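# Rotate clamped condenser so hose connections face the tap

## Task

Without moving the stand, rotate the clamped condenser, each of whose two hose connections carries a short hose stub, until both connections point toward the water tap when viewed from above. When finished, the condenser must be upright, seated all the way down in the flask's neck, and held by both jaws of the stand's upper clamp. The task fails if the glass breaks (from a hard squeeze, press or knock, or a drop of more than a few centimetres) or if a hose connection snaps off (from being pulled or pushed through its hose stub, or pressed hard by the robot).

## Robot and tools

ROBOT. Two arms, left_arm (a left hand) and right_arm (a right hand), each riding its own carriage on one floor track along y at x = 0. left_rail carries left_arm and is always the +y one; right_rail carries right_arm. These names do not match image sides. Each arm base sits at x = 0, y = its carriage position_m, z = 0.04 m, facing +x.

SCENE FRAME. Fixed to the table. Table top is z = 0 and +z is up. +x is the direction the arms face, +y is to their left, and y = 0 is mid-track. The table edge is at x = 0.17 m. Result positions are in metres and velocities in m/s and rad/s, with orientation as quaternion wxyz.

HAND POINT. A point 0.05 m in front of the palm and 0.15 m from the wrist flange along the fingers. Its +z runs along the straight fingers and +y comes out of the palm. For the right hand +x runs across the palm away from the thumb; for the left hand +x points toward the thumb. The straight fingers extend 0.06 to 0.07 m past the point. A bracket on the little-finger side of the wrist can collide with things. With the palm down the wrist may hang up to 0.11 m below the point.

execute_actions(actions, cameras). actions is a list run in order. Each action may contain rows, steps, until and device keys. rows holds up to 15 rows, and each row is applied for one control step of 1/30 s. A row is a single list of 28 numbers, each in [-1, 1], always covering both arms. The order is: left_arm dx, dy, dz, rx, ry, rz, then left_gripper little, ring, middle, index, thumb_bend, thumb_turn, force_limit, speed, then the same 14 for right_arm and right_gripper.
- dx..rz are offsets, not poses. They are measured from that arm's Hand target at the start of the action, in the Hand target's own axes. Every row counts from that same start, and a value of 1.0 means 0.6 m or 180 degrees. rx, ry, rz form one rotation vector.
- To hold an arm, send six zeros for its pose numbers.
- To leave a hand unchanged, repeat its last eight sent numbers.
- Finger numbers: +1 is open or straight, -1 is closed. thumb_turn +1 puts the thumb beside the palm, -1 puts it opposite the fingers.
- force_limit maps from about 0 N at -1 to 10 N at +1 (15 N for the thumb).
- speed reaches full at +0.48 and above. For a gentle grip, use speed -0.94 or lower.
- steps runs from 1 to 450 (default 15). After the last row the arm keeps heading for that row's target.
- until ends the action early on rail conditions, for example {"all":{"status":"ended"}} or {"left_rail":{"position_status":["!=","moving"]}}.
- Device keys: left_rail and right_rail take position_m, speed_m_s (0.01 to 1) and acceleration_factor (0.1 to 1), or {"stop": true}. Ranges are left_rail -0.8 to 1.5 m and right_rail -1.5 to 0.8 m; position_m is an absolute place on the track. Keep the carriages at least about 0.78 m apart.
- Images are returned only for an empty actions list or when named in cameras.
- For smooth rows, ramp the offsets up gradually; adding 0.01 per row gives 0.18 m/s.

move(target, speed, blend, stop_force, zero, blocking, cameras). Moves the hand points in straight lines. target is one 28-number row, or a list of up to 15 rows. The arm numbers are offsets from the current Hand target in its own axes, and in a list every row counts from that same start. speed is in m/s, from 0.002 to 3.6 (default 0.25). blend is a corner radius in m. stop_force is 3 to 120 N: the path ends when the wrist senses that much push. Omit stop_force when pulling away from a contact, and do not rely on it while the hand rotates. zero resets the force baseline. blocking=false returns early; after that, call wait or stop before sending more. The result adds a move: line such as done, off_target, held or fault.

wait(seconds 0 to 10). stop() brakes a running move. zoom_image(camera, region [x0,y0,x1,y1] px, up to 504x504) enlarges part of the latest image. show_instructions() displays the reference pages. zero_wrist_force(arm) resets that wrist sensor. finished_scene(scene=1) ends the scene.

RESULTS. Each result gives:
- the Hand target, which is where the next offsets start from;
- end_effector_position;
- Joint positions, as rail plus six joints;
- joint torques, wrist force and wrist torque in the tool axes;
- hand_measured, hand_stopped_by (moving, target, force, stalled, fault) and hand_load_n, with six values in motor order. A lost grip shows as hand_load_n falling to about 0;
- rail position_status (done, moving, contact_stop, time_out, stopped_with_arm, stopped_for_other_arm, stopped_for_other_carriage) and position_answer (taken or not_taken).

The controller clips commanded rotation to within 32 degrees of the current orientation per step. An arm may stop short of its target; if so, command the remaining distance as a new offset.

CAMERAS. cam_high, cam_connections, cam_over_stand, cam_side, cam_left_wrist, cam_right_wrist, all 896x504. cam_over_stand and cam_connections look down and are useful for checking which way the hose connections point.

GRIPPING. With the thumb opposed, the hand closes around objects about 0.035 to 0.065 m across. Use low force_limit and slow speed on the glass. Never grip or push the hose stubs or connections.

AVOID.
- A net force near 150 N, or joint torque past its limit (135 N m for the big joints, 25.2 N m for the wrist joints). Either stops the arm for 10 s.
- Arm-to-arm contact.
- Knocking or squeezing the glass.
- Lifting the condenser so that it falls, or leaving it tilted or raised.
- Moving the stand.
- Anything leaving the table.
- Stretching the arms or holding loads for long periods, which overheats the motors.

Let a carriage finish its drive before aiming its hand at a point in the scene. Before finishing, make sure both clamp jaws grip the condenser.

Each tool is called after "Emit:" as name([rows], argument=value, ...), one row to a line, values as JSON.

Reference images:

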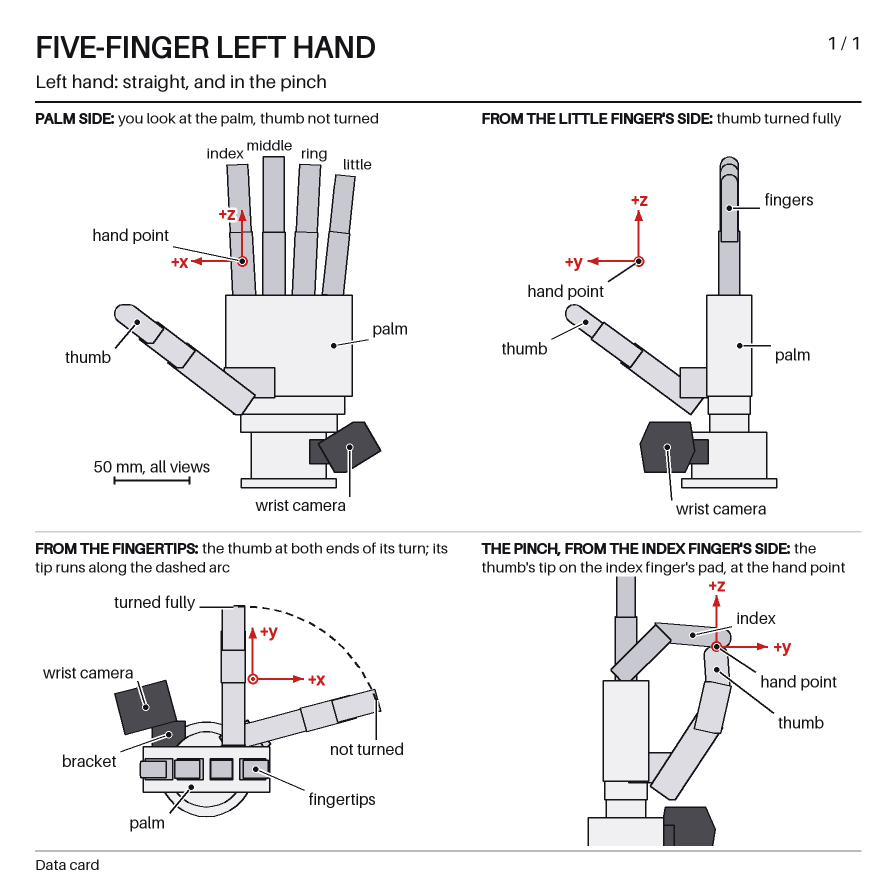

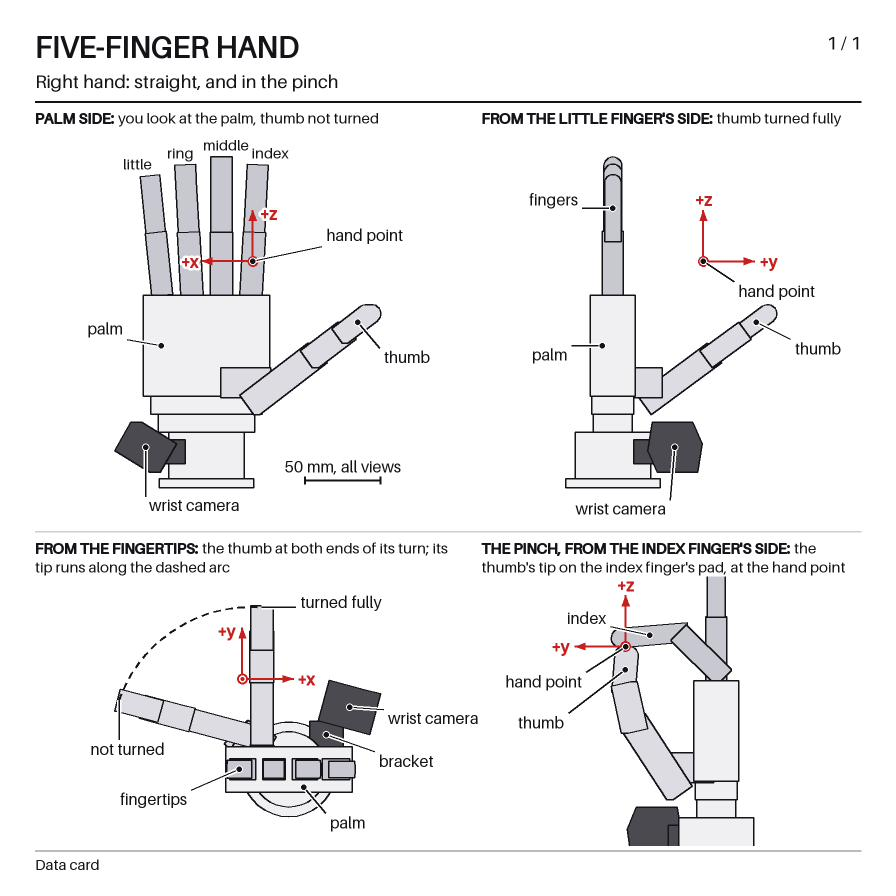

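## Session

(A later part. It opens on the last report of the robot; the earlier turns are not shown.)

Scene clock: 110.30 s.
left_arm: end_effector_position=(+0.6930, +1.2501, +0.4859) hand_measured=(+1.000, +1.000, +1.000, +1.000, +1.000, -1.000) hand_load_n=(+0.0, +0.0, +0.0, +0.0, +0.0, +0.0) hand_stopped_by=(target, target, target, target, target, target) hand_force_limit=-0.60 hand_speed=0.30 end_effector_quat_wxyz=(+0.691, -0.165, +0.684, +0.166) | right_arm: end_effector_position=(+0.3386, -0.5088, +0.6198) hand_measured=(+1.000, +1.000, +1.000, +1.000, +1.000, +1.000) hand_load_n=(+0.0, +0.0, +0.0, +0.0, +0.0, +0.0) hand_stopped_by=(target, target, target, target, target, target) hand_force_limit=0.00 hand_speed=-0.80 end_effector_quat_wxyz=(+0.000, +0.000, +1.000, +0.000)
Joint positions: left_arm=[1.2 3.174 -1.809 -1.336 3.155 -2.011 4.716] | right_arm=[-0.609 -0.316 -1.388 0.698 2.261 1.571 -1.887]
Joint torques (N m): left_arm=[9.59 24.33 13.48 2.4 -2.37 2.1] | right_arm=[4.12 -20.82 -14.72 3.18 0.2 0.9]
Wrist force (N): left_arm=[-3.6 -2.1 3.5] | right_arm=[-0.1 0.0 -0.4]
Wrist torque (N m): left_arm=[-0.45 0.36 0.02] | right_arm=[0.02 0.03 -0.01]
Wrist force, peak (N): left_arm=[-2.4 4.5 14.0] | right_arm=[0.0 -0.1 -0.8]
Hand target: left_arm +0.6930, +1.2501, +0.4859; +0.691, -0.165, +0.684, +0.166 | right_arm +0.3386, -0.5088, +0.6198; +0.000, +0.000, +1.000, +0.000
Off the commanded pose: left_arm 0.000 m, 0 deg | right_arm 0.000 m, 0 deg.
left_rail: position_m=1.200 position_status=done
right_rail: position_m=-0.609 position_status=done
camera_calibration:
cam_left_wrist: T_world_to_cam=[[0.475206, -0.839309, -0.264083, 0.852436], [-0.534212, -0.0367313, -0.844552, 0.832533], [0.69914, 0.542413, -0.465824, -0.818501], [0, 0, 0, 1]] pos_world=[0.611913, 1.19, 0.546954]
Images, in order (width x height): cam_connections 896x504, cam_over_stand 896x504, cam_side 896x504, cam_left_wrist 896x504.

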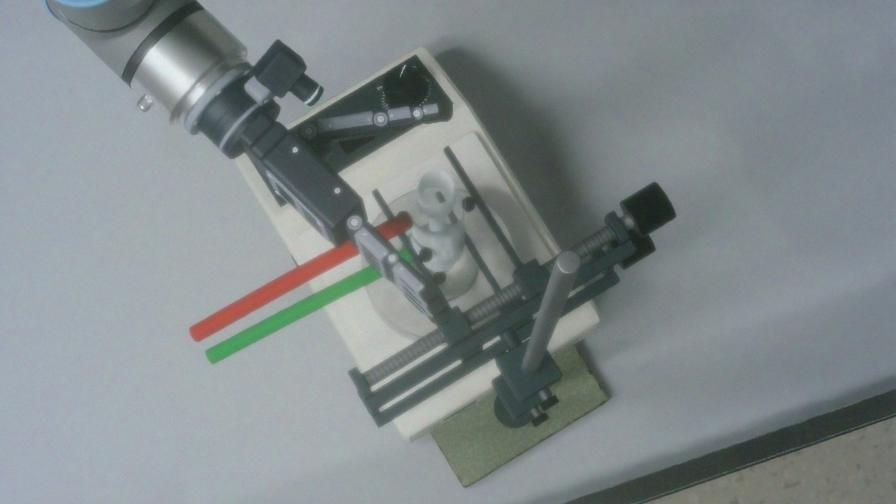

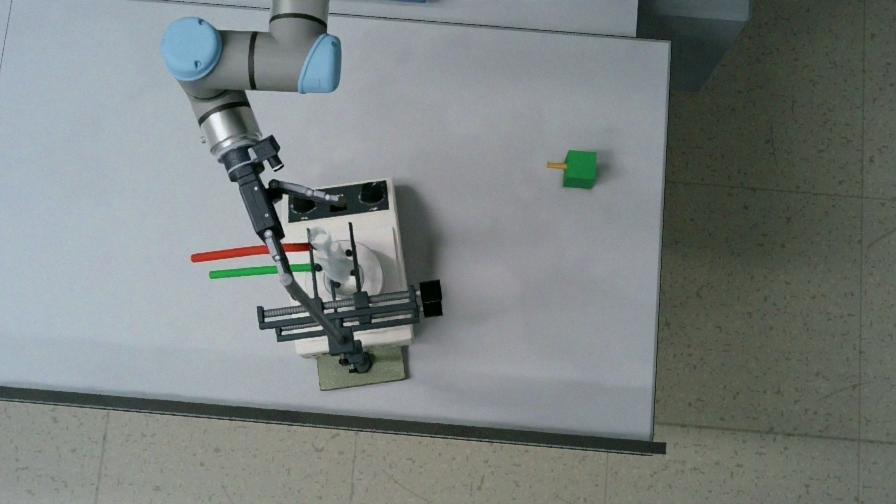

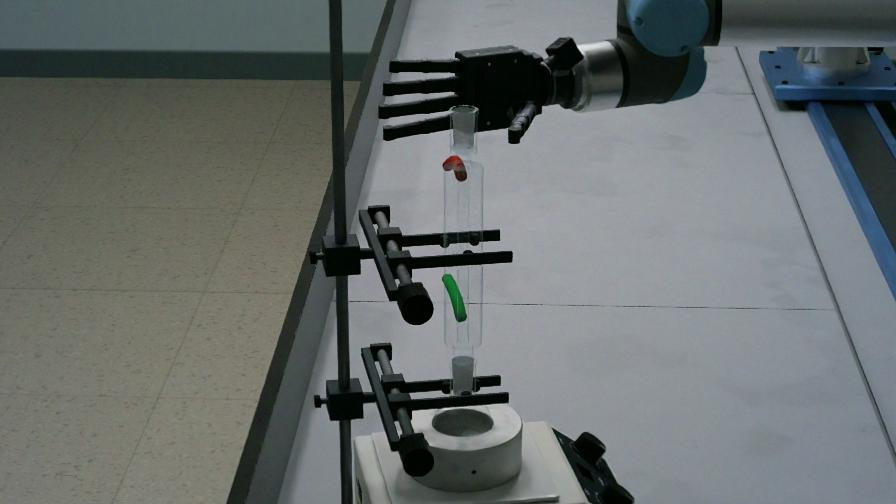

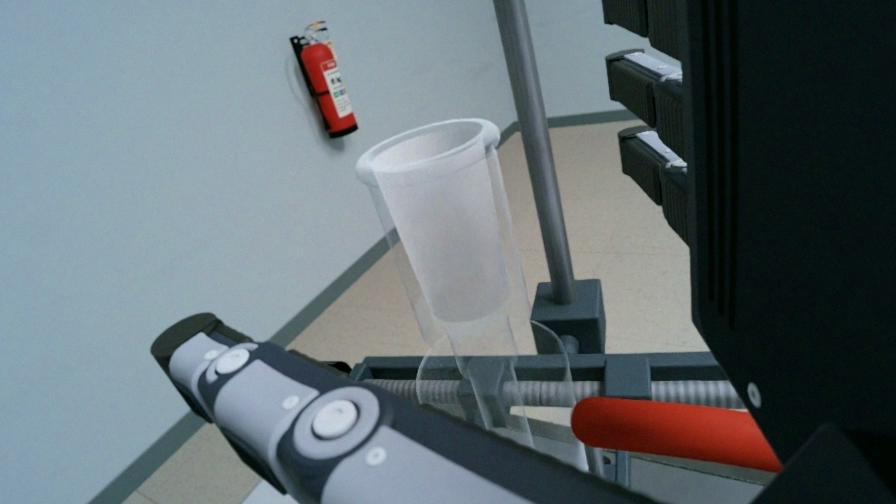

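Emit:
move([
  [0,0,-0.2333,0,0,0, 1,1,1,1,1,-1,-0.6,0.3, 0,0,0,0,0,0,1,1,1,1,1,1,0,-0.8],
  [-0.0735,-0.0465,-0.4595,0.1176,0.1176,-0.4899, 1,1,1,1,1,-1,-0.6,0.3, 0,0,0,0,0,0,1,1,1,1,1,1,0,-0.8],
], speed=0.35, blend=0.03)

Emit:
execute_actions([
  {"left_rail": {"position_m": 1.5}, "steps": 90, "until": {"left_rail": {"position_status": ["!=", "moving"]}}},
])

Scene clock: 114.33 s.
left_arm: end_effector_position=(+0.4598, +1.0997, +0.5275) hand_measured=(+1.000, +1.000, +1.000, +1.000, +1.000, -1.000) hand_load_n=(+0.0, +0.0, +0.0, +0.0, +0.0, +0.0) hand_stopped_by=(target, target, target, target, target, target) hand_force_limit=-0.60 hand_speed=0.30 end_effector_quat_wxyz=(+0.503, -0.497, +0.499, -0.501) | right_arm: end_effector_position=(+0.3386, -0.5088, +0.6198) hand_measured=(+1.000, +1.000, +1.000, +1.000, +1.000, +1.000) hand_load_n=(+0.0, +0.0, +0.0, +0.0, +0.0, +0.0) hand_stopped_by=(target, target, target, target, target, target) hand_force_limit=0.00 hand_speed=-0.80 end_effector_quat_wxyz=(+0.000, +0.000, +1.000, +0.000)
Joint positions: left_arm=[1.2 3.467 -1.076 -1.784 2.868 -1.246 3.143] | right_arm=[-0.609 -0.316 -1.388 0.698 2.261 1.571 -1.887]
Joint torques (N m): left_arm=[10.33 10.53 13.45 2.92 2.16 -2.02] | right_arm=[4.27 -20.86 -14.88 3.12 0.15 0.98]
Wrist force (N): left_arm=[-1.3 -3.4 3.4] | right_arm=[0.2 0.1 -0.5]
Wrist torque (N m): left_arm=[-0.46 0.13 -0.13] | right_arm=[0.04 -0.01 0.02]
Wrist force, peak (N): left_arm=[-3.4 -1.9 4.7] | right_arm=[-0.3 -0.1 -0.7]
Hand target: left_arm +0.4598, +1.0997, +0.5275; +0.503, -0.497, +0.499, -0.501 | right_arm +0.3386, -0.5088, +0.6198; +0.000, +0.000, +1.000, +0.000
Off the commanded pose: left_arm 0.000 m, 0 deg | right_arm 0.000 m, 0 deg.
left_rail: position_m=1.200 position_status=done
right_rail: position_m=-0.609 position_status=done
move: done

Scene clock: 115.67 s.
left_arm: end_effector_position=(+0.4598, +1.3995, +0.5275) hand_measured=(+1.000, +1.000, +1.000, +1.000, +1.000, -1.000) hand_load_n=(+0.0, +0.0, +0.0, +0.0, +0.5, +0.0) hand_stopped_by=(target, target, target, target, target, target) hand_force_limit=-0.60 hand_speed=0.30 end_effector_quat_wxyz=(+0.503, -0.497, +0.499, -0.501) | right_arm: end_effector_position=(+0.3386, -0.5088, +0.6198) hand_measured=(+1.000, +1.000, +1.000, +1.000, +1.000, +1.000) hand_load_n=(+0.0, +0.0, +0.0, +0.0, +0.0, +0.0) hand_stopped_by=(target, target, target, target, target, target) hand_force_limit=0.00 hand_speed=-0.80 end_effector_quat_wxyz=(+0.000, +0.000, +1.000, +0.000)
Joint positions: left_arm=[1.5 3.468 -1.076 -1.784 2.868 -1.246 3.143] | right_arm=[-0.609 -0.316 -1.388 0.698 2.261 1.571 -1.887]
Joint torques (N m): left_arm=[7.3 4.5 14.53 1.95 2.08 -2.14] | right_arm=[4.7 -21.12 -14.83 3.1 0.22 1.06]
Wrist force (N): left_arm=[-1.5 -3.3 3.3] | right_arm=[0.0 0.1 -0.3]
Wrist torque (N m): left_arm=[-0.44 0.16 -0.14] | right_arm=[0.03 0.01 0.00]
Wrist force, peak (N): left_arm=[-2.7 -3.5 3.5] | right_arm=[-0.5 -0.3 -0.4]
Hand target: left_arm +0.4598, +1.3995, +0.5275; +0.503, -0.497, +0.499, -0.501 | right_arm +0.3386, -0.5088, +0.6198; +0.000, +0.000, +1.000, +0.000
Off the commanded pose: left_arm 0.000 m, 0 deg | right_arm 0.000 m, 0 deg.
left_rail: position_m=1.500 position_status=done
right_rail: position_m=-0.609 position_status=done

Emit:
move([
  [0.0075,0.2665,0.4572,0,0,0, 1,1,1,1,1,-1,-0.6,0.3, 0,0,0,0,0,0,1,1,1,1,1,1,0,-0.8],
  [0.0075,0.2665,0.4572,0.3889,0,0, 1,1,1,1,1,-1,-0.6,0.3, 0,0,0,0,0,0,1,1,1,1,1,1,0,-0.8],
], speed=0.25, cameras=["cam_side", "cam_left_wrist", "cam_connections", "cam_over_stand"])

Emit:
zoom_image(camera="cam_connections", region=[390, 150, 530, 320])

Scene clock: 121.87 s.
left_arm: end_effector_position=(+0.7354, +1.3958, +0.3698) hand_measured=(+1.000, +1.000, +1.000, +1.000, +1.000, -1.000) hand_load_n=(+0.0, +0.0, +0.0, +0.0, +0.0, +0.0) hand_stopped_by=(target, target, target, target, target, target) hand_force_limit=-0.60 hand_speed=0.30 end_effector_quat_wxyz=(+0.697, -0.119, +0.121, -0.696) | right_arm: end_effector_position=(+0.3386, -0.5088, +0.6198) hand_measured=(+1.000, +1.000, +1.000, +1.000, +1.000, +1.000) hand_load_n=(+0.0, +0.0, +0.0, +0.0, +0.0, +0.0) hand_stopped_by=(target, target, target, target, target, target) hand_force_limit=0.00 hand_speed=-0.80 end_effector_quat_wxyz=(+0.000, +0.000, +1.000, +0.000)
Joint positions: left_arm=[1.5 3.245 -2.298 -1.856 5.385 -1.533 3.047] | right_arm=[-0.609 -0.316 -1.388 0.698 2.261 1.571 -1.887]
Joint torques (N m): left_arm=[-7.93 37.02 22.59 4.39 -2.7 -0.36] | right_arm=[4.94 -20.98 -14.98 3.07 0.18 0.99]
Wrist force (N): left_arm=[-1.5 -2.3 5.9] | right_arm=[-0.1 0.0 -0.2]
Wrist torque (N m): left_arm=[-0.49 0.08 -0.07] | right_arm=[0.00 0.02 -0.01]
Wrist force, peak (N): left_arm=[-1.6 -2.5 6.2] | right_arm=[0.2 -0.3 -0.7]
Hand target: left_arm +0.7354, +1.3958, +0.3698; +0.697, -0.119, +0.121, -0.696 | right_arm +0.3386, -0.5088, +0.6198; +0.000, +0.000, +1.000, +0.000
Off the commanded pose: left_arm 0.000 m, 0 deg | right_arm 0.000 m, 0 deg.
left_rail: position_m=1.500 position_status=done
right_rail: position_m=-0.609 position_status=done
move: done
camera_calibration:
cam_left_wrist: T_world_to_cam=[[-0.894618, -0.267056, 0.358246, 0.902372], [0.0320864, -0.838071, -0.544617, 1.35368], [0.445679, -0.475729, 0.758322, 0.173612], [0, 0, 0, 1]] pos_world=[0.686468, 1.45806, 0.282313]
Images, in order (width x height): cam_connections 896x504, cam_over_stand 896x504, cam_side 896x504, cam_left_wrist 896x504.

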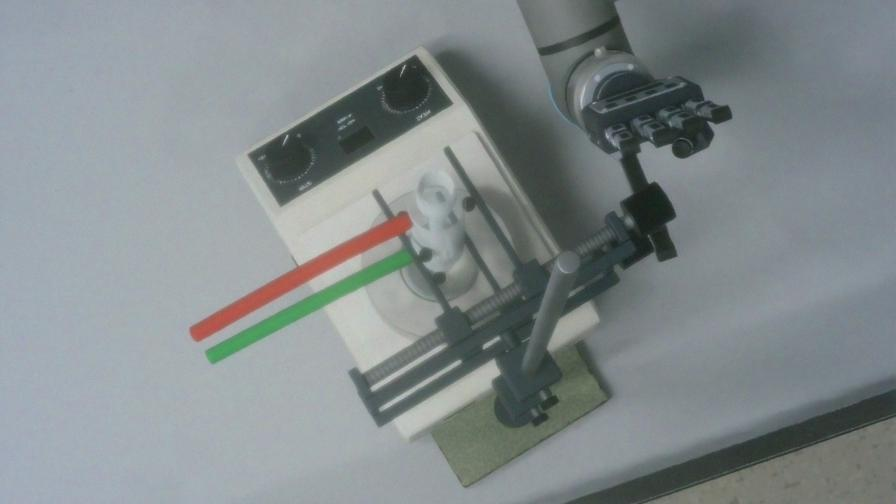

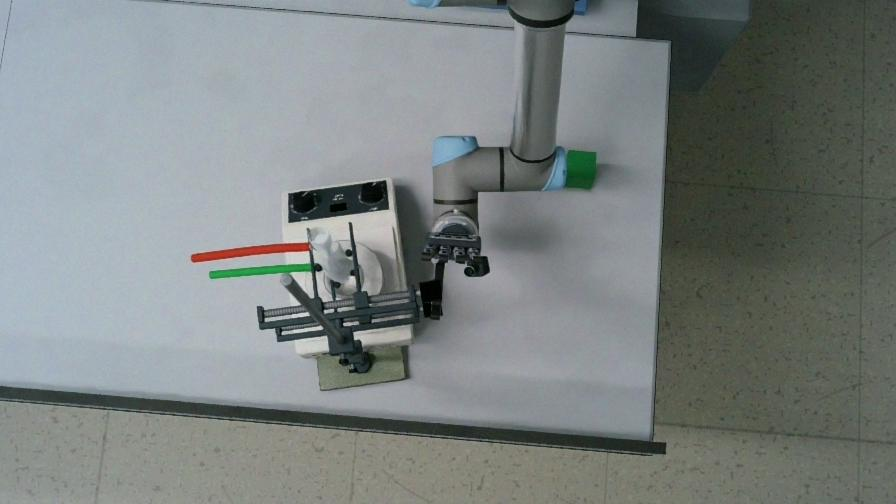

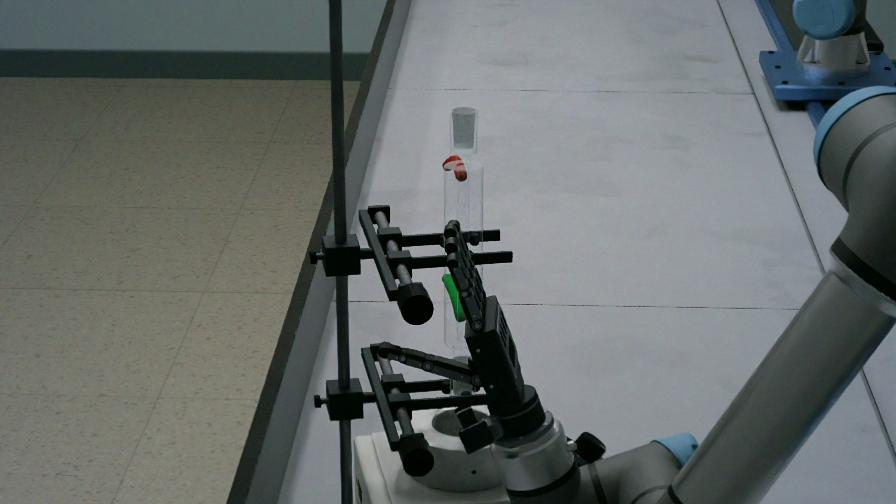

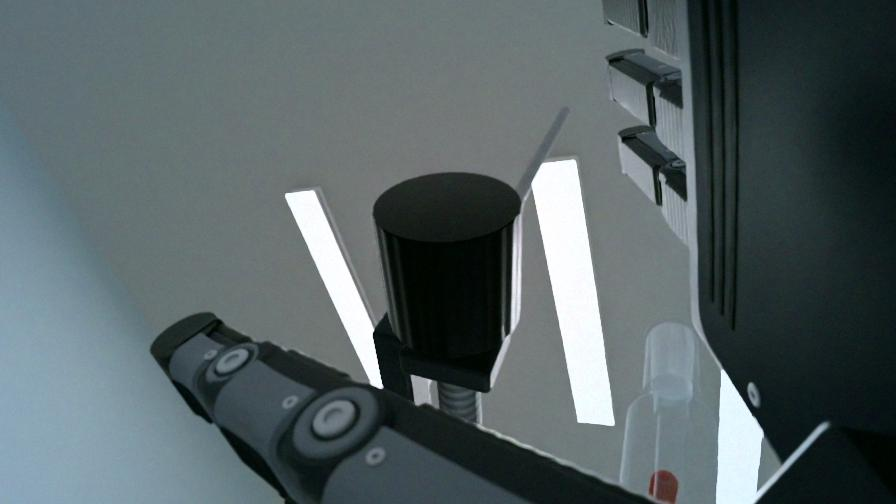

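Scaled by 2.965 from the camera's 896x504 image, which has a finer 1280x720 frame.

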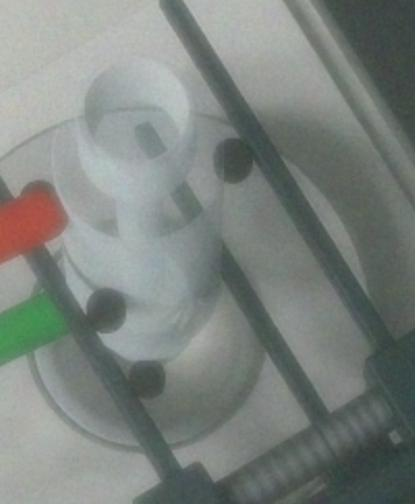

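Emit:
execute_actions([
  {"rows": [[0,0,-0.0042,0,0,0, 1,1,0.25,0.25,0.65,-1,-0.7,-0.2, 0,0,0,0,0,0,1,1,1,1,1,1,0,-0.8]], "steps": 28},
  {"rows": [[0,0,0,0,0,0, 1,1,-0.5,-0.5,-0.1,-1,-0.1,-0.88, 0,0,0,0,0,0,1,1,1,1,1,1,0,-0.8]], "steps": 80},
], cameras=["cam_left_wrist"])

Scene clock: 127.33 s.
left_arm: end_effector_position=(+0.7346, +1.3959, +0.3674) hand_measured=(+1.000, +1.000, +0.018, +0.030, +0.364, -1.000) hand_load_n=(+0.0, +0.0, +6.5, +6.5, +6.5, +0.5) hand_stopped_by=(target, target, force, force, force, target) hand_force_limit=-0.10 hand_speed=-0.88 end_effector_quat_wxyz=(+0.697, -0.119, +0.121, -0.696) | right_arm: end_effector_position=(+0.3386, -0.5088, +0.6198) hand_measured=(+1.000, +1.000, +1.000, +1.000, +1.000, +1.000) hand_load_n=(+0.0, +0.0, +0.0, +0.0, +0.0, -0.5) hand_stopped_by=(target, target, target, target, target, target) hand_force_limit=0.00 hand_speed=-0.80 end_effector_quat_wxyz=(+0.000, +0.000, +1.000, +0.000)
Joint positions: left_arm=[1.5 3.245 -2.302 -1.858 5.392 -1.533 3.047] | right_arm=[-0.609 -0.316 -1.388 0.698 2.261 1.571 -1.887]
Joint torques (N m): left_arm=[11.94 34.24 5.83 2.73 2.29 -1.1] | right_arm=[5.33 -20.91 -14.69 3.18 0.13 1.06]
Wrist force (N): left_arm=[-0.7 1.0 18.5] | right_arm=[-0.2 -0.2 -0.3]
Wrist torque (N m): left_arm=[-0.37 0.18 -0.10] | right_arm=[-0.01 0.04 -0.03]
Wrist force, peak (N): left_arm=[-0.8 -2.2 19.7] | right_arm=[-0.1 -0.2 -0.8]
Hand target: left_arm +0.7346, +1.3959, +0.3674; +0.697, -0.119, +0.121, -0.696 | right_arm +0.3386, -0.5088, +0.6198; +0.000, +0.000, +1.000, +0.000
Off the commanded pose: left_arm 0.000 m, 0 deg | right_arm 0.000 m, 0 deg.
left_rail: position_m=1.500 position_status=done
right_rail: position_m=-0.609 position_status=done
camera_calibration:
cam_left_wrist: T_world_to_cam=[[-0.894706, -0.267108, 0.357986, 0.902725], [0.0322774, -0.838052, -0.544634, 1.35225], [0.445487, -0.475733, 0.758432, 0.175895], [0, 0, 0, 1]] pos_world=[0.685668, 1.45806, 0.279914]
Images, in order (width x height): cam_left_wrist 896x504.

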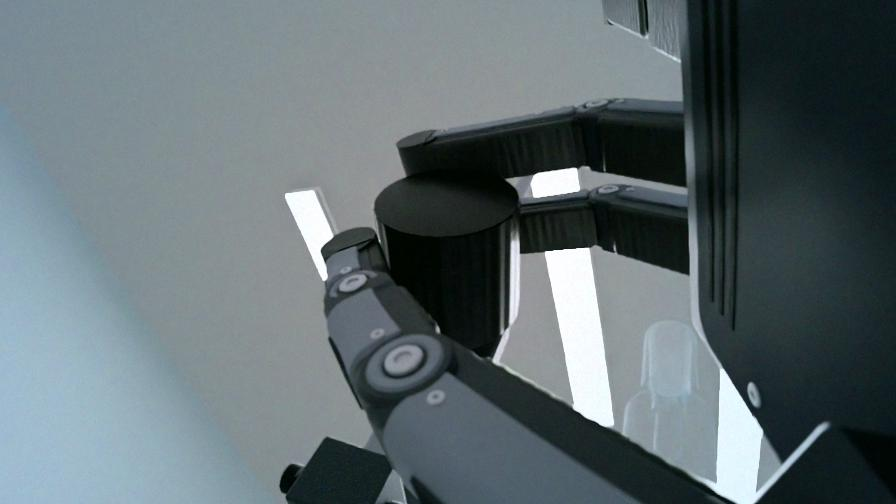

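Emit:
move(target=[0, -0.001, 0, -0.2778, 0, 0, 1, 1, -0.5, -0.5, -0.1, -1, -0.1, -0.88, 0,0,0,0,0,0,1,1,1,1,1,1,0,-0.8], speed=0.2)

Scene clock: 130.60 s.
left_arm: end_effector_position=(+0.7340, +1.3959, +0.3677) hand_measured=(+1.000, +1.000, +0.018, +0.034, +0.366, -1.000) hand_load_n=(+0.0, +0.0, +0.0, +22.5, +10.0, +6.5) hand_stopped_by=(target, target, force, force, force, target) hand_force_limit=-0.10 hand_speed=-0.88 end_effector_quat_wxyz=(+0.582, -0.402, +0.404, -0.580) | right_arm: end_effector_position=(+0.3386, -0.5088, +0.6198) hand_measured=(+1.000, +1.000, +1.000, +1.000, +1.000, +1.000) hand_load_n=(+0.0, +0.0, +0.0, +0.0, +0.0, +0.0) hand_stopped_by=(target, target, target, target, target, target) hand_force_limit=0.00 hand_speed=-0.80 end_effector_quat_wxyz=(+0.000, +0.000, +1.000, +0.000)
Joint positions: left_arm=[1.5 3.269 -1.776 -1.868 4.003 -1.452 3.101] | right_arm=[-0.609 -0.316 -1.388 0.698 2.261 1.571 -1.887]
Joint torques (N m): left_arm=[7.3 32.85 20.41 -2.93 -0.33 3.23] | right_arm=[5.56 -20.77 -15.03 3.18 0.16 1.15]
Wrist force (N): left_arm=[6.6 -14.3 12.7] | right_arm=[0.2 0.0 0.1]
Wrist torque (N m): left_arm=[-0.52 -0.17 -0.43] | right_arm=[-0.01 -0.03 0.01]
Wrist force, peak (N): left_arm=[-7.8 -5.2 19.8] | right_arm=[0.2 -0.5 -0.7]
Hand target: left_arm +0.7340, +1.3959, +0.3676; +0.582, -0.402, +0.404, -0.580 | right_arm +0.3386, -0.5088, +0.6198; +0.000, +0.000, +1.000, +0.000
Off the commanded pose: left_arm 0.000 m, 0 deg | right_arm 0.000 m, 0 deg.
left_rail: position_m=1.500 position_status=done
right_rail: position_m=-0.609 position_status=done
move: done

Emit:
execute_actions(actions=[], cameras=["cam_left_wrist", "cam_connections", "cam_side"])

Emit:
zoom_image(camera="cam_connections", region=[390, 150, 530, 320])

Emit:
zoom_image(camera="cam_left_wrist", region=[300, 80, 620, 400])

Scene clock: 130.93 s.
left_arm: end_effector_position=(+0.7340, +1.3959, +0.3676) hand_measured=(+1.000, +1.000, +0.018, +0.034, +0.366, -1.000) hand_load_n=(+0.0, +0.0, +0.0, +22.5, +10.5, +6.5) hand_stopped_by=(target, target, force, force, force, target) hand_force_limit=-0.10 hand_speed=-0.88 end_effector_quat_wxyz=(+0.582, -0.402, +0.404, -0.580) | right_arm: end_effector_position=(+0.3386, -0.5088, +0.6198) hand_measured=(+1.000, +1.000, +1.000, +1.000, +1.000, +1.000) hand_load_n=(-0.5, +0.0, +0.0, +0.0, +0.0, +0.0) hand_stopped_by=(target, target, target, target, target, target) hand_force_limit=0.00 hand_speed=-0.80 end_effector_quat_wxyz=(+0.000, +0.000, +1.000, +0.000)
Joint positions: left_arm=[1.5 3.269 -1.776 -1.868 4.003 -1.452 3.101] | right_arm=[-0.609 -0.316 -1.388 0.698 2.261 1.571 -1.887]
Joint velocities: within noise
Joint torques (N m): left_arm=[4.97 33.1 20.9 -2.96 -1.46 3.28] | right_arm=[5.2 -21.01 -14.7 3.1 0.19 1.2]
Wrist force (N): left_arm=[6.7 -14.6 12.5] | right_arm=[0.0 0.1 -0.2]
Wrist torque (N m): left_arm=[-0.53 -0.19 -0.43] | right_arm=[0.01 0.01 0.00]
Wrist force, peak (N): left_arm=[6.7 -14.6 12.5] | right_arm=[-0.1 0.0 -0.7]
Hand target: left_arm +0.7340, +1.3959, +0.3676; +0.582, -0.402, +0.404, -0.580 | right_arm +0.3386, -0.5088, +0.6198; +0.000, +0.000, +1.000, +0.000
Off the commanded pose: left_arm 0.000 m, 0 deg | right_arm 0.000 m, 0 deg.
left_rail: position_m=1.500 position_status=done
right_rail: position_m=-0.609 position_status=done
camera_calibration:
cam_left_wrist: T_world_to_cam=[[-0.299929, -0.268516, 0.915392, 0.262629], [-0.393849, -0.839117, -0.375187, 1.60438], [0.868865, -0.473055, 0.145921, 0.0866186], [0, 0, 0, 1]] pos_world=[0.635394, 1.45776, 0.348895]
Images, in order (width x height): cam_connections 896x504, cam_side 896x504, cam_left_wrist 896x504.

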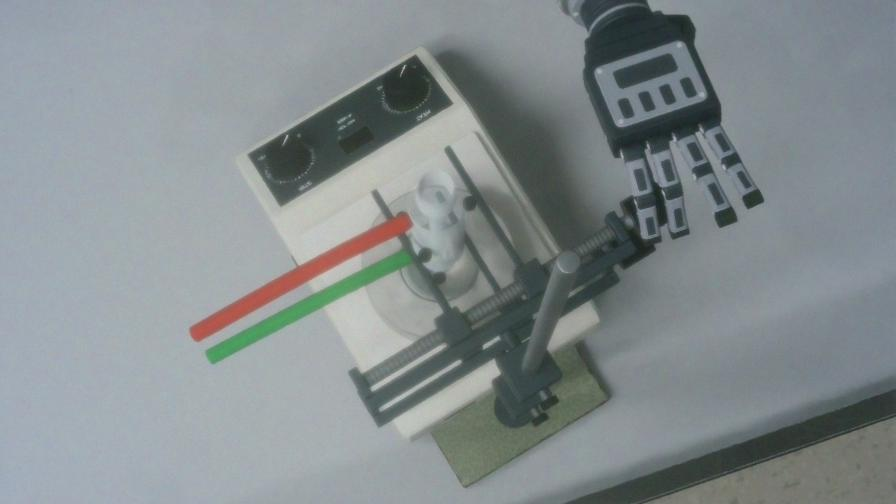

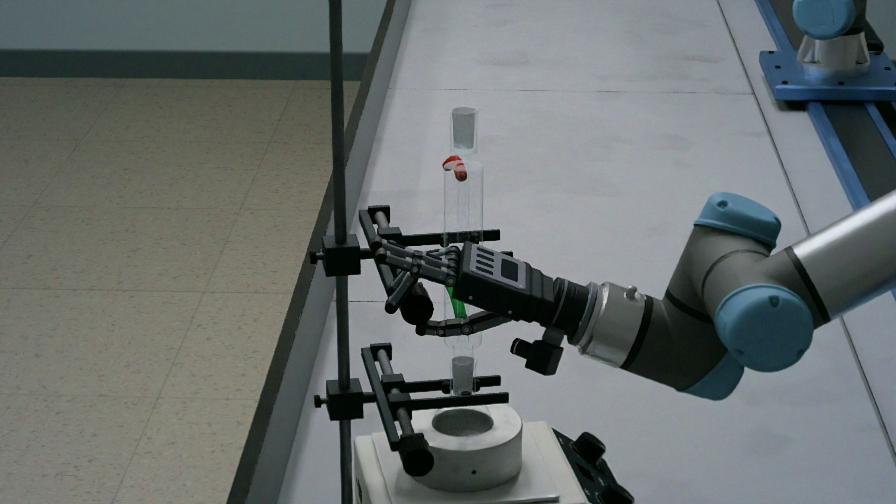

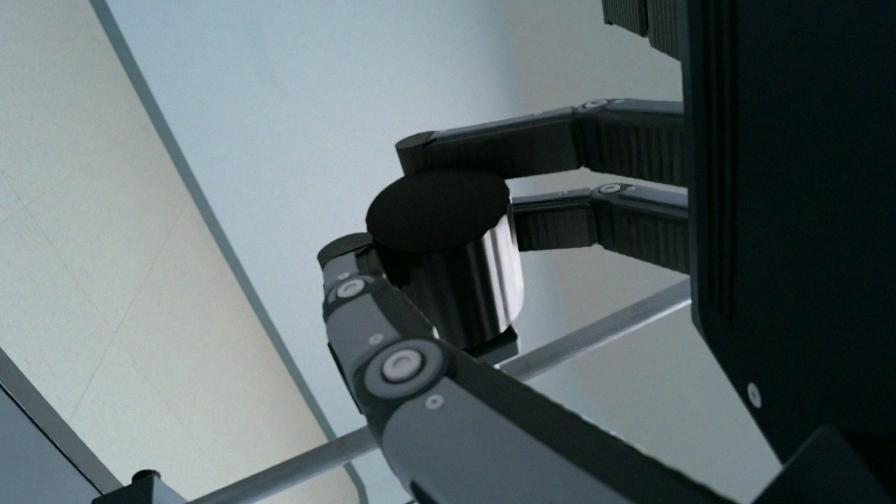

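Scaled by 2.965 from the camera's 896x504 image, which has a finer 1280x720 frame.

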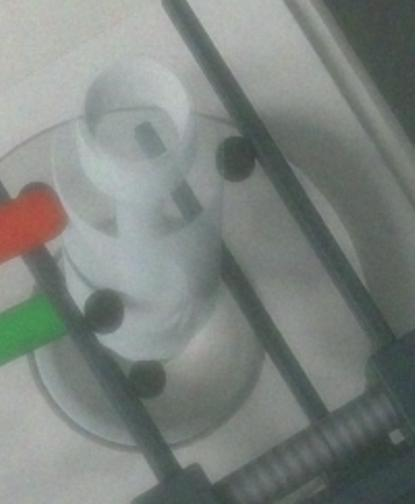

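Scaled by 1.575 from the camera's 896x504 image, which has a finer 1280x720 frame.

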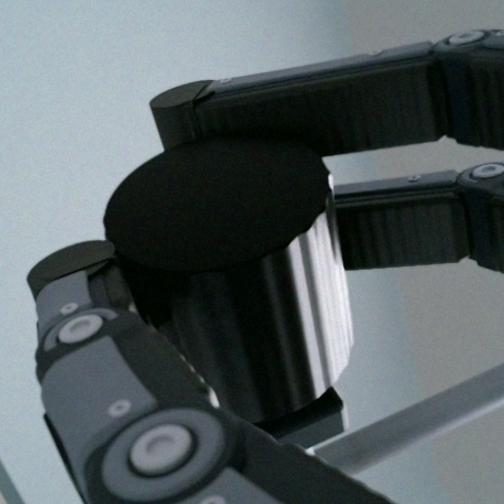

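Emit:
move(target=[0.0, -0.001, 0, -0.3056, 0, 0, 1, 1, -0.5, -0.5, -0.1, -1, -0.1, -0.88, 0,0,0,0,0,0,1,1,1,1,1,1,0,-0.8], speed=0.2, cameras=["cam_left_wrist", "cam_connections", "cam_side"])

Emit:
zoom_image(camera="cam_connections", region=[390, 150, 530, 320])

Scene clock: 136.77 s.
left_arm: end_effector_position=(+0.7338, +1.3959, +0.3682) hand_measured=(+1.000, +1.000, +0.018, +0.044, +0.368, -1.000) hand_load_n=(+0.0, +0.0, +0.0, +15.0, +16.5, +7.5) hand_stopped_by=(target, target, force, force, force, target) hand_force_limit=-0.10 hand_speed=-0.88 end_effector_quat_wxyz=(-0.330, +0.626, -0.626, +0.328) | right_arm: end_effector_position=(+0.3386, -0.5088, +0.6198) hand_measured=(+1.000, +1.000, +1.000, +1.000, +1.000, +1.000) hand_load_n=(+0.0, +0.0, +0.0, +0.0, +0.0, +0.0) hand_stopped_by=(target, target, target, target, target, target) hand_force_limit=0.00 hand_speed=-0.80 end_effector_quat_wxyz=(+0.000, +0.000, +1.000, +0.000)
Joint positions: left_arm=[1.5 3.248 -2.123 -0.82 2.338 -1.486 3.204] | right_arm=[-0.609 -0.316 -1.388 0.698 2.261 1.571 -1.887]
Joint torques (N m): left_arm=[-1.41 44.67 32.14 -1.01 -4.37 2.71] | right_arm=[5.52 -20.8 -15.15 3.2 0.17 1.19]
Wrist force (N): left_arm=[8.5 8.1 11.4] | right_arm=[0.0 0.4 -0.7]
Wrist torque (N m): left_arm=[0.11 -0.07 -0.55] | right_arm=[0.09 0.02 0.02]
Wrist force, peak (N): left_arm=[2.3 1.2 21.7] | right_arm=[0.1 0.4 -0.7]
Hand target: left_arm +0.7338, +1.3959, +0.3682; -0.330, +0.626, -0.626, +0.328 | right_arm +0.3386, -0.5088, +0.6198; +0.000, +0.000, +1.000, +0.000
Off the commanded pose: left_arm 0.000 m, 0 deg | right_arm 0.000 m, 0 deg.
left_rail: position_m=1.500 position_status=done
right_rail: position_m=-0.609 position_status=done
move: done
camera_calibration:
cam_left_wrist: T_world_to_cam=[[0.578814, -0.266941, 0.77053, -0.331574], [-0.530248, -0.841072, 0.106937, 1.52977], [0.619525, -0.470469, -0.628369, 0.551207], [0, 0, 0, 1]] pos_world=[0.661588, 1.45746, 0.43826]
Images, in order (width x height): cam_connections 896x504, cam_side 896x504, cam_left_wrist 896x504.

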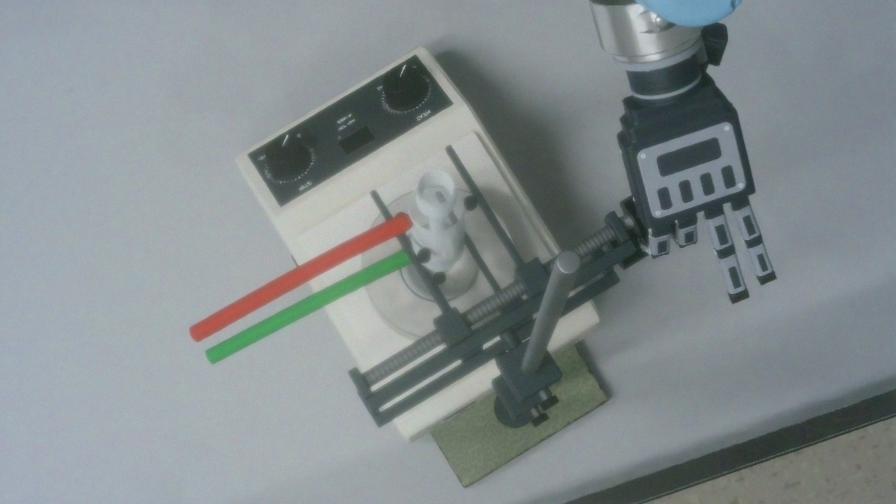

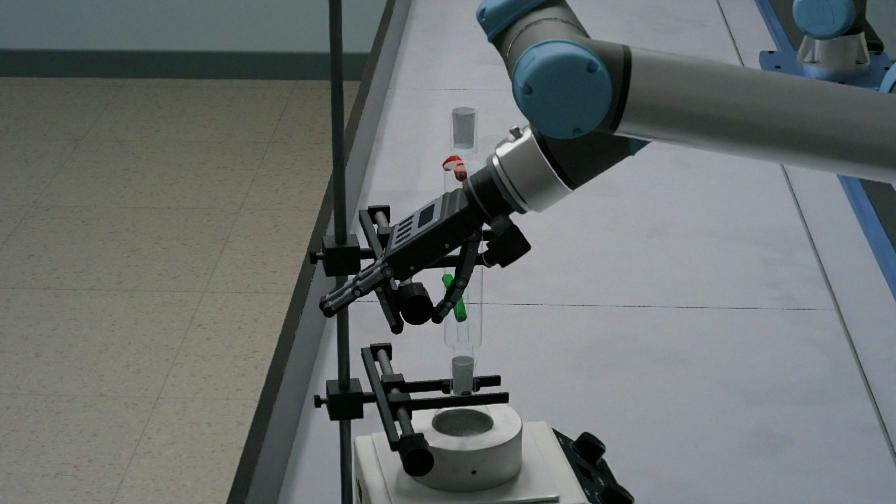

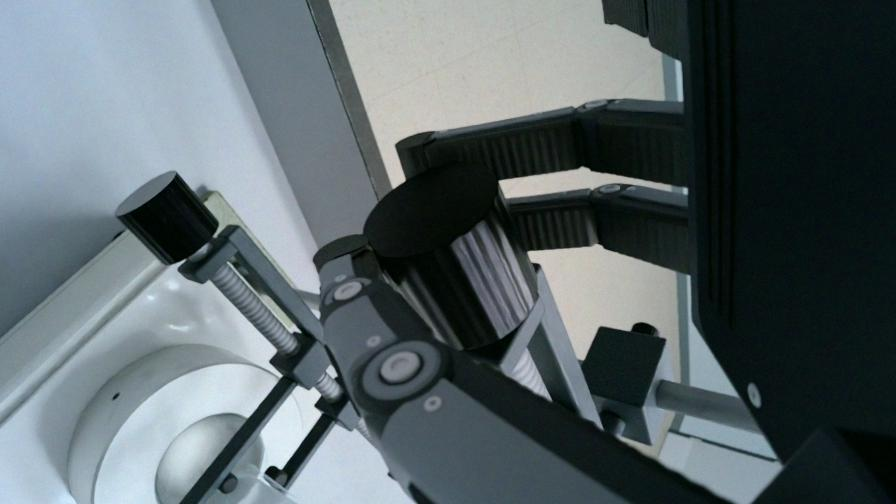

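Scaled by 2.965 from the camera's 896x504 image, which has a finer 1280x720 frame.

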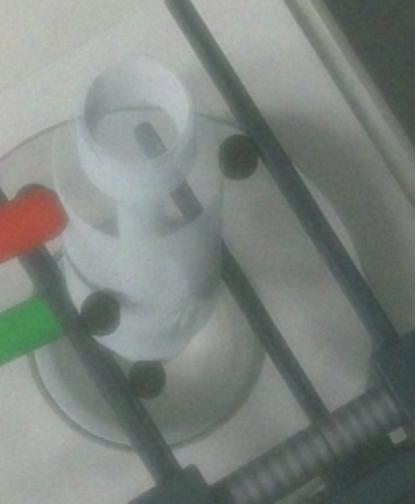

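Emit:
execute_actions([
  {"rows": [[0,0,0,0,0,0, 1,1,0.3,0.3,0.7,-1,-0.1,-0.6, 0,0,0,0,0,0,1,1,1,1,1,1,0,-0.8]], "steps": 22},
  {"rows": [[0,0,0,0,0,0, 1,1,1,1,1,-1,-0.1,0.4, 0,0,0,0,0,0,1,1,1,1,1,1,0,-0.8]], "steps": 18},
])

Emit:
move([
  [0,0,-0.2167,0,0,0, 1,1,1,1,1,-1,-0.1,0.4, 0,0,0,0,0,0,1,1,1,1,1,1,0,-0.8],
  [-0.0078,0.0367,-0.5290,0.1509,-0.1500,0.4828, 1,1,1,1,1,-1,-0.1,0.4, 0,0,0,0,0,0,1,1,1,1,1,1,0,-0.8],
], speed=0.35, blend=0.03)

Emit:
execute_actions([
  {"left_rail": {"position_m": 1.2}, "steps": 90, "until": {"left_rail": {"position_status": ["!=", "moving"]}}},
], cameras=["cam_left_wrist", "cam_connections", "cam_side"])

Scene clock: 140.47 s.
left_arm: end_effector_position=(+0.7338, +1.3959, +0.3682) hand_measured=(+1.000, +1.000, +1.000, +1.000, +1.000, -1.000) hand_load_n=(+0.0, +0.0, +0.0, +0.0, +0.0, +0.0) hand_stopped_by=(target, target, target, target, target, target) hand_force_limit=-0.10 hand_speed=0.40 end_effector_quat_wxyz=(-0.330, +0.626, -0.626, +0.328) | right_arm: end_effector_position=(+0.3386, -0.5088, +0.6198) hand_measured=(+1.000, +1.000, +1.000, +1.000, +1.000, +1.000) hand_load_n=(+0.0, +0.0, +0.0, +0.0, +0.0, +0.0) hand_stopped_by=(target, target, target, target, target, target) hand_force_limit=0.00 hand_speed=-0.80 end_effector_quat_wxyz=(+0.000, +0.000, +1.000, +0.000)
Joint positions: left_arm=[1.5 3.248 -2.123 -0.819 2.337 -1.486 3.205] | right_arm=[-0.609 -0.316 -1.388 0.698 2.261 1.571 -1.887]
Joint torques (N m): left_arm=[-3.86 34.19 10.77 -1.1 2.29 -2.17] | right_arm=[5.58 -21.06 -15.67 3.21 0.12 1.2]
Wrist force (N): left_arm=[-1.3 -2.9 1.1] | right_arm=[-0.2 0.0 -0.5]
Wrist torque (N m): left_arm=[-0.33 0.16 -0.18] | right_arm=[0.02 0.04 -0.01]
Wrist force, peak (N): left_arm=[8.4 8.4 11.8] | right_arm=[0.2 -0.3 -0.8]
Hand target: left_arm +0.7338, +1.3959, +0.3682; -0.330, +0.626, -0.626, +0.328 | right_arm +0.3386, -0.5088, +0.6198; +0.000, +0.000, +1.000, +0.000
Off the commanded pose: left_arm 0.000 m, 0 deg | right_arm 0.000 m, 0 deg.
left_rail: position_m=1.500 position_status=done
right_rail: position_m=-0.609 position_status=done

Scene clock: 144.00 s.
left_arm: end_effector_position=(+0.4599, +1.3996, +0.5301) hand_measured=(+1.000, +1.000, +1.000, +1.000, +1.000, -1.000) hand_load_n=(+0.0, +0.0, +0.0, +0.0, +0.0, +0.0) hand_stopped_by=(target, target, target, target, target, target) hand_force_limit=-0.10 hand_speed=0.40 end_effector_quat_wxyz=(+0.707, +0.000, +0.707, +0.000) | right_arm: end_effector_position=(+0.3386, -0.5088, +0.6198) hand_measured=(+1.000, +1.000, +1.000, +1.000, +1.000, +1.000) hand_load_n=(+0.0, +0.0, +0.0, +0.0, +0.0, +0.0) hand_stopped_by=(target, target, target, target, target, target) hand_force_limit=0.00 hand_speed=-0.80 end_effector_quat_wxyz=(+0.000, +0.000, +1.000, +0.000)
Joint positions: left_arm=[1.5 3.018 -1.187 -1.791 2.979 -1.695 4.714] | right_arm=[-0.609 -0.316 -1.388 0.698 2.261 1.571 -1.887]
Joint torques (N m): left_arm=[11.03 15.76 11.98 3.25 1.66 2.29] | right_arm=[6.1 -20.62 -15 3.16 0.22 1.23]
Wrist force (N): left_arm=[-3.5 -2.0 2.6] | right_arm=[0.3 -0.2 0.0]
Wrist torque (N m): left_arm=[-0.39 0.31 -0.07] | right_arm=[-0.03 -0.04 0.01]
Wrist force, peak (N): left_arm=[-3.6 -3.0 2.0] | right_arm=[0.2 -0.2 -0.7]
Hand target: left_arm +0.4599, +1.3996, +0.5301; +0.707, +0.001, +0.707, +0.000 | right_arm +0.3386, -0.5088, +0.6198; +0.000, +0.000, +1.000, +0.000
Off the commanded pose: left_arm 0.000 m, 0 deg | right_arm 0.000 m, 0 deg.
left_rail: position_m=1.500 position_status=done
right_rail: position_m=-0.609 position_status=done
move: done

Scene clock: 145.33 s.
left_arm: end_effector_position=(+0.4599, +1.0998, +0.5301) hand_measured=(+1.000, +1.000, +1.000, +1.000, +1.000, -1.000) hand_load_n=(+0.0, +0.0, +0.0, +0.0, +0.0, +0.0) hand_stopped_by=(target, target, target, target, target, target) hand_force_limit=-0.10 hand_speed=0.40 end_effector_quat_wxyz=(+0.707, +0.001, +0.707, +0.000) | right_arm: end_effector_position=(+0.3386, -0.5088, +0.6198) hand_measured=(+1.000, +1.000, +1.000, +1.000, +1.000, +1.000) hand_load_n=(+0.0, +0.0, +0.0, +0.0, +0.0, +0.0) hand_stopped_by=(target, target, target, target, target, target) hand_force_limit=0.00 hand_speed=-0.80 end_effector_quat_wxyz=(+0.000, +0.000, +1.000, +0.000)
Joint positions: left_arm=[1.2 3.018 -1.187 -1.791 2.979 -1.694 4.714] | right_arm=[-0.609 -0.316 -1.388 0.698 2.261 1.571 -1.887]
Joint torques (N m): left_arm=[10.68 12.56 14.39 2.36 0.51 2] | right_arm=[6.03 -21.02 -14.91 3.2 0.19 1.34]
Wrist force (N): left_arm=[-3.5 -2.0 2.6] | right_arm=[0.0 0.3 -0.6]
Wrist torque (N m): left_arm=[-0.38 0.32 -0.07] | right_arm=[0.06 0.01 0.01]
Wrist force, peak (N): left_arm=[-3.6 -3.5 2.6] | right_arm=[0.2 -0.3 -0.7]
Hand target: left_arm +0.4599, +1.0998, +0.5301; +0.707, +0.001, +0.707, +0.000 | right_arm +0.3386, -0.5088, +0.6198; +0.000, +0.000, +1.000, +0.000
Off the commanded pose: left_arm 0.000 m, 0 deg | right_arm 0.000 m, 0 deg.
left_rail: position_m=1.200 position_status=done
right_rail: position_m=-0.609 position_status=done
camera_calibration:
cam_left_wrist: T_world_to_cam=[[0.0391174, -0.963144, -0.266125, 1.18657], [-0.499382, 0.211841, -0.840084, 0.448071], [0.865499, 0.16576, -0.47269, -0.212058], [0, 0, 0, 1]] pos_world=[0.360879, 1.08307, 0.591957]
Images, in order (width x height): cam_connections 896x504, cam_side 896x504, cam_left_wrist 896x504.

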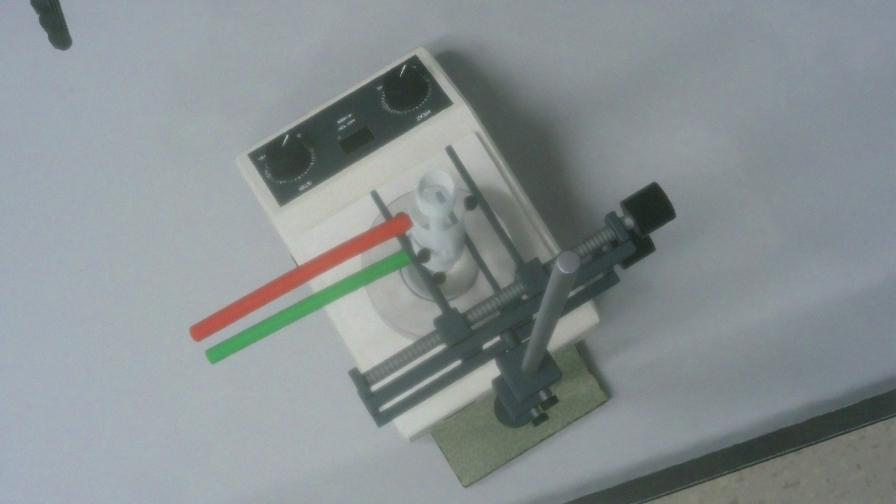

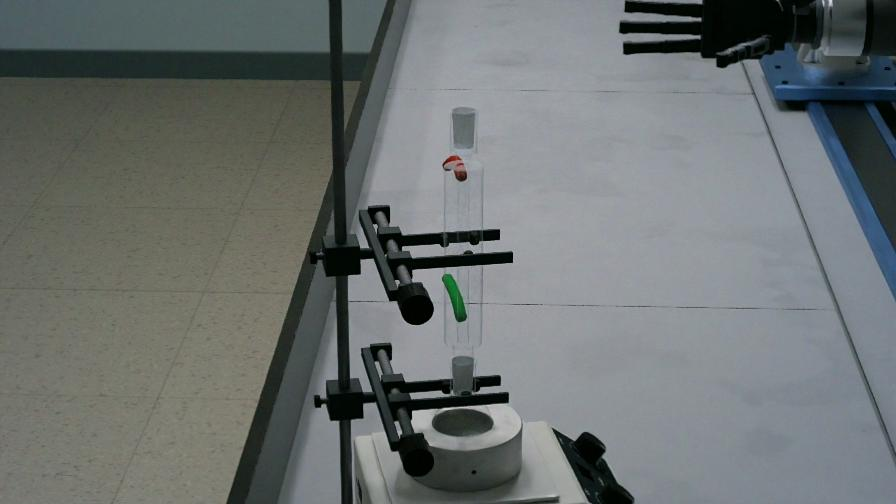

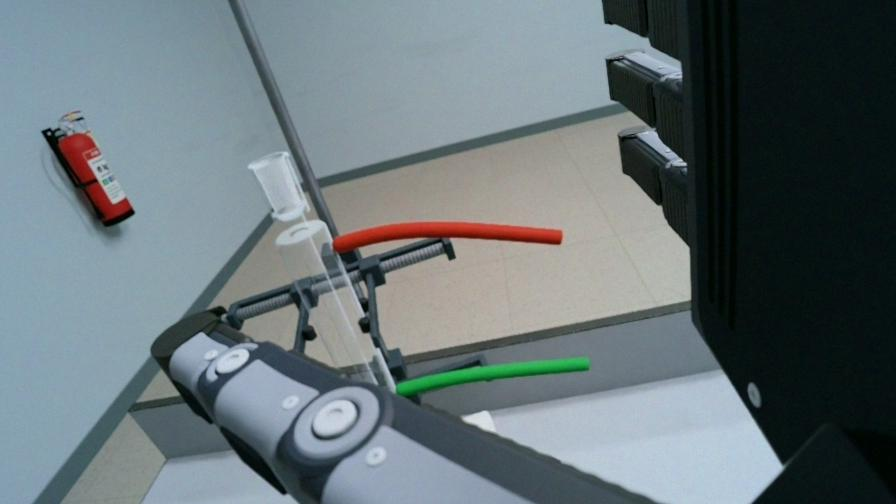

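Emit:
zoom_image(camera="cam_left_wrist", region=[220, 140, 500, 420])

Emit:
zoom_image(camera="cam_side", region=[410, 100, 530, 260])

Scaled by 1.800 from the camera's 896x504 image, which has a finer 1280x720 frame.

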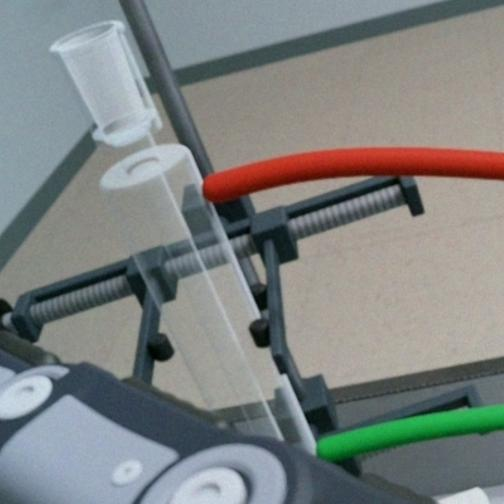

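Scaled by 3.150 from the camera's 896x504 image, which has a finer 1280x720 frame.

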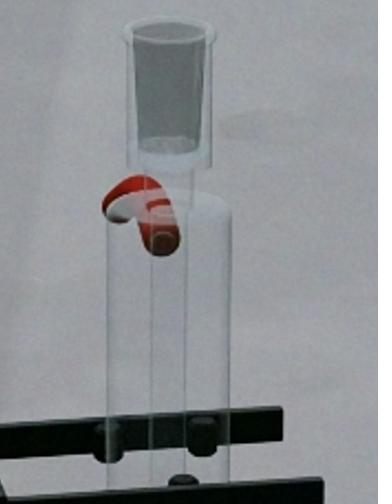

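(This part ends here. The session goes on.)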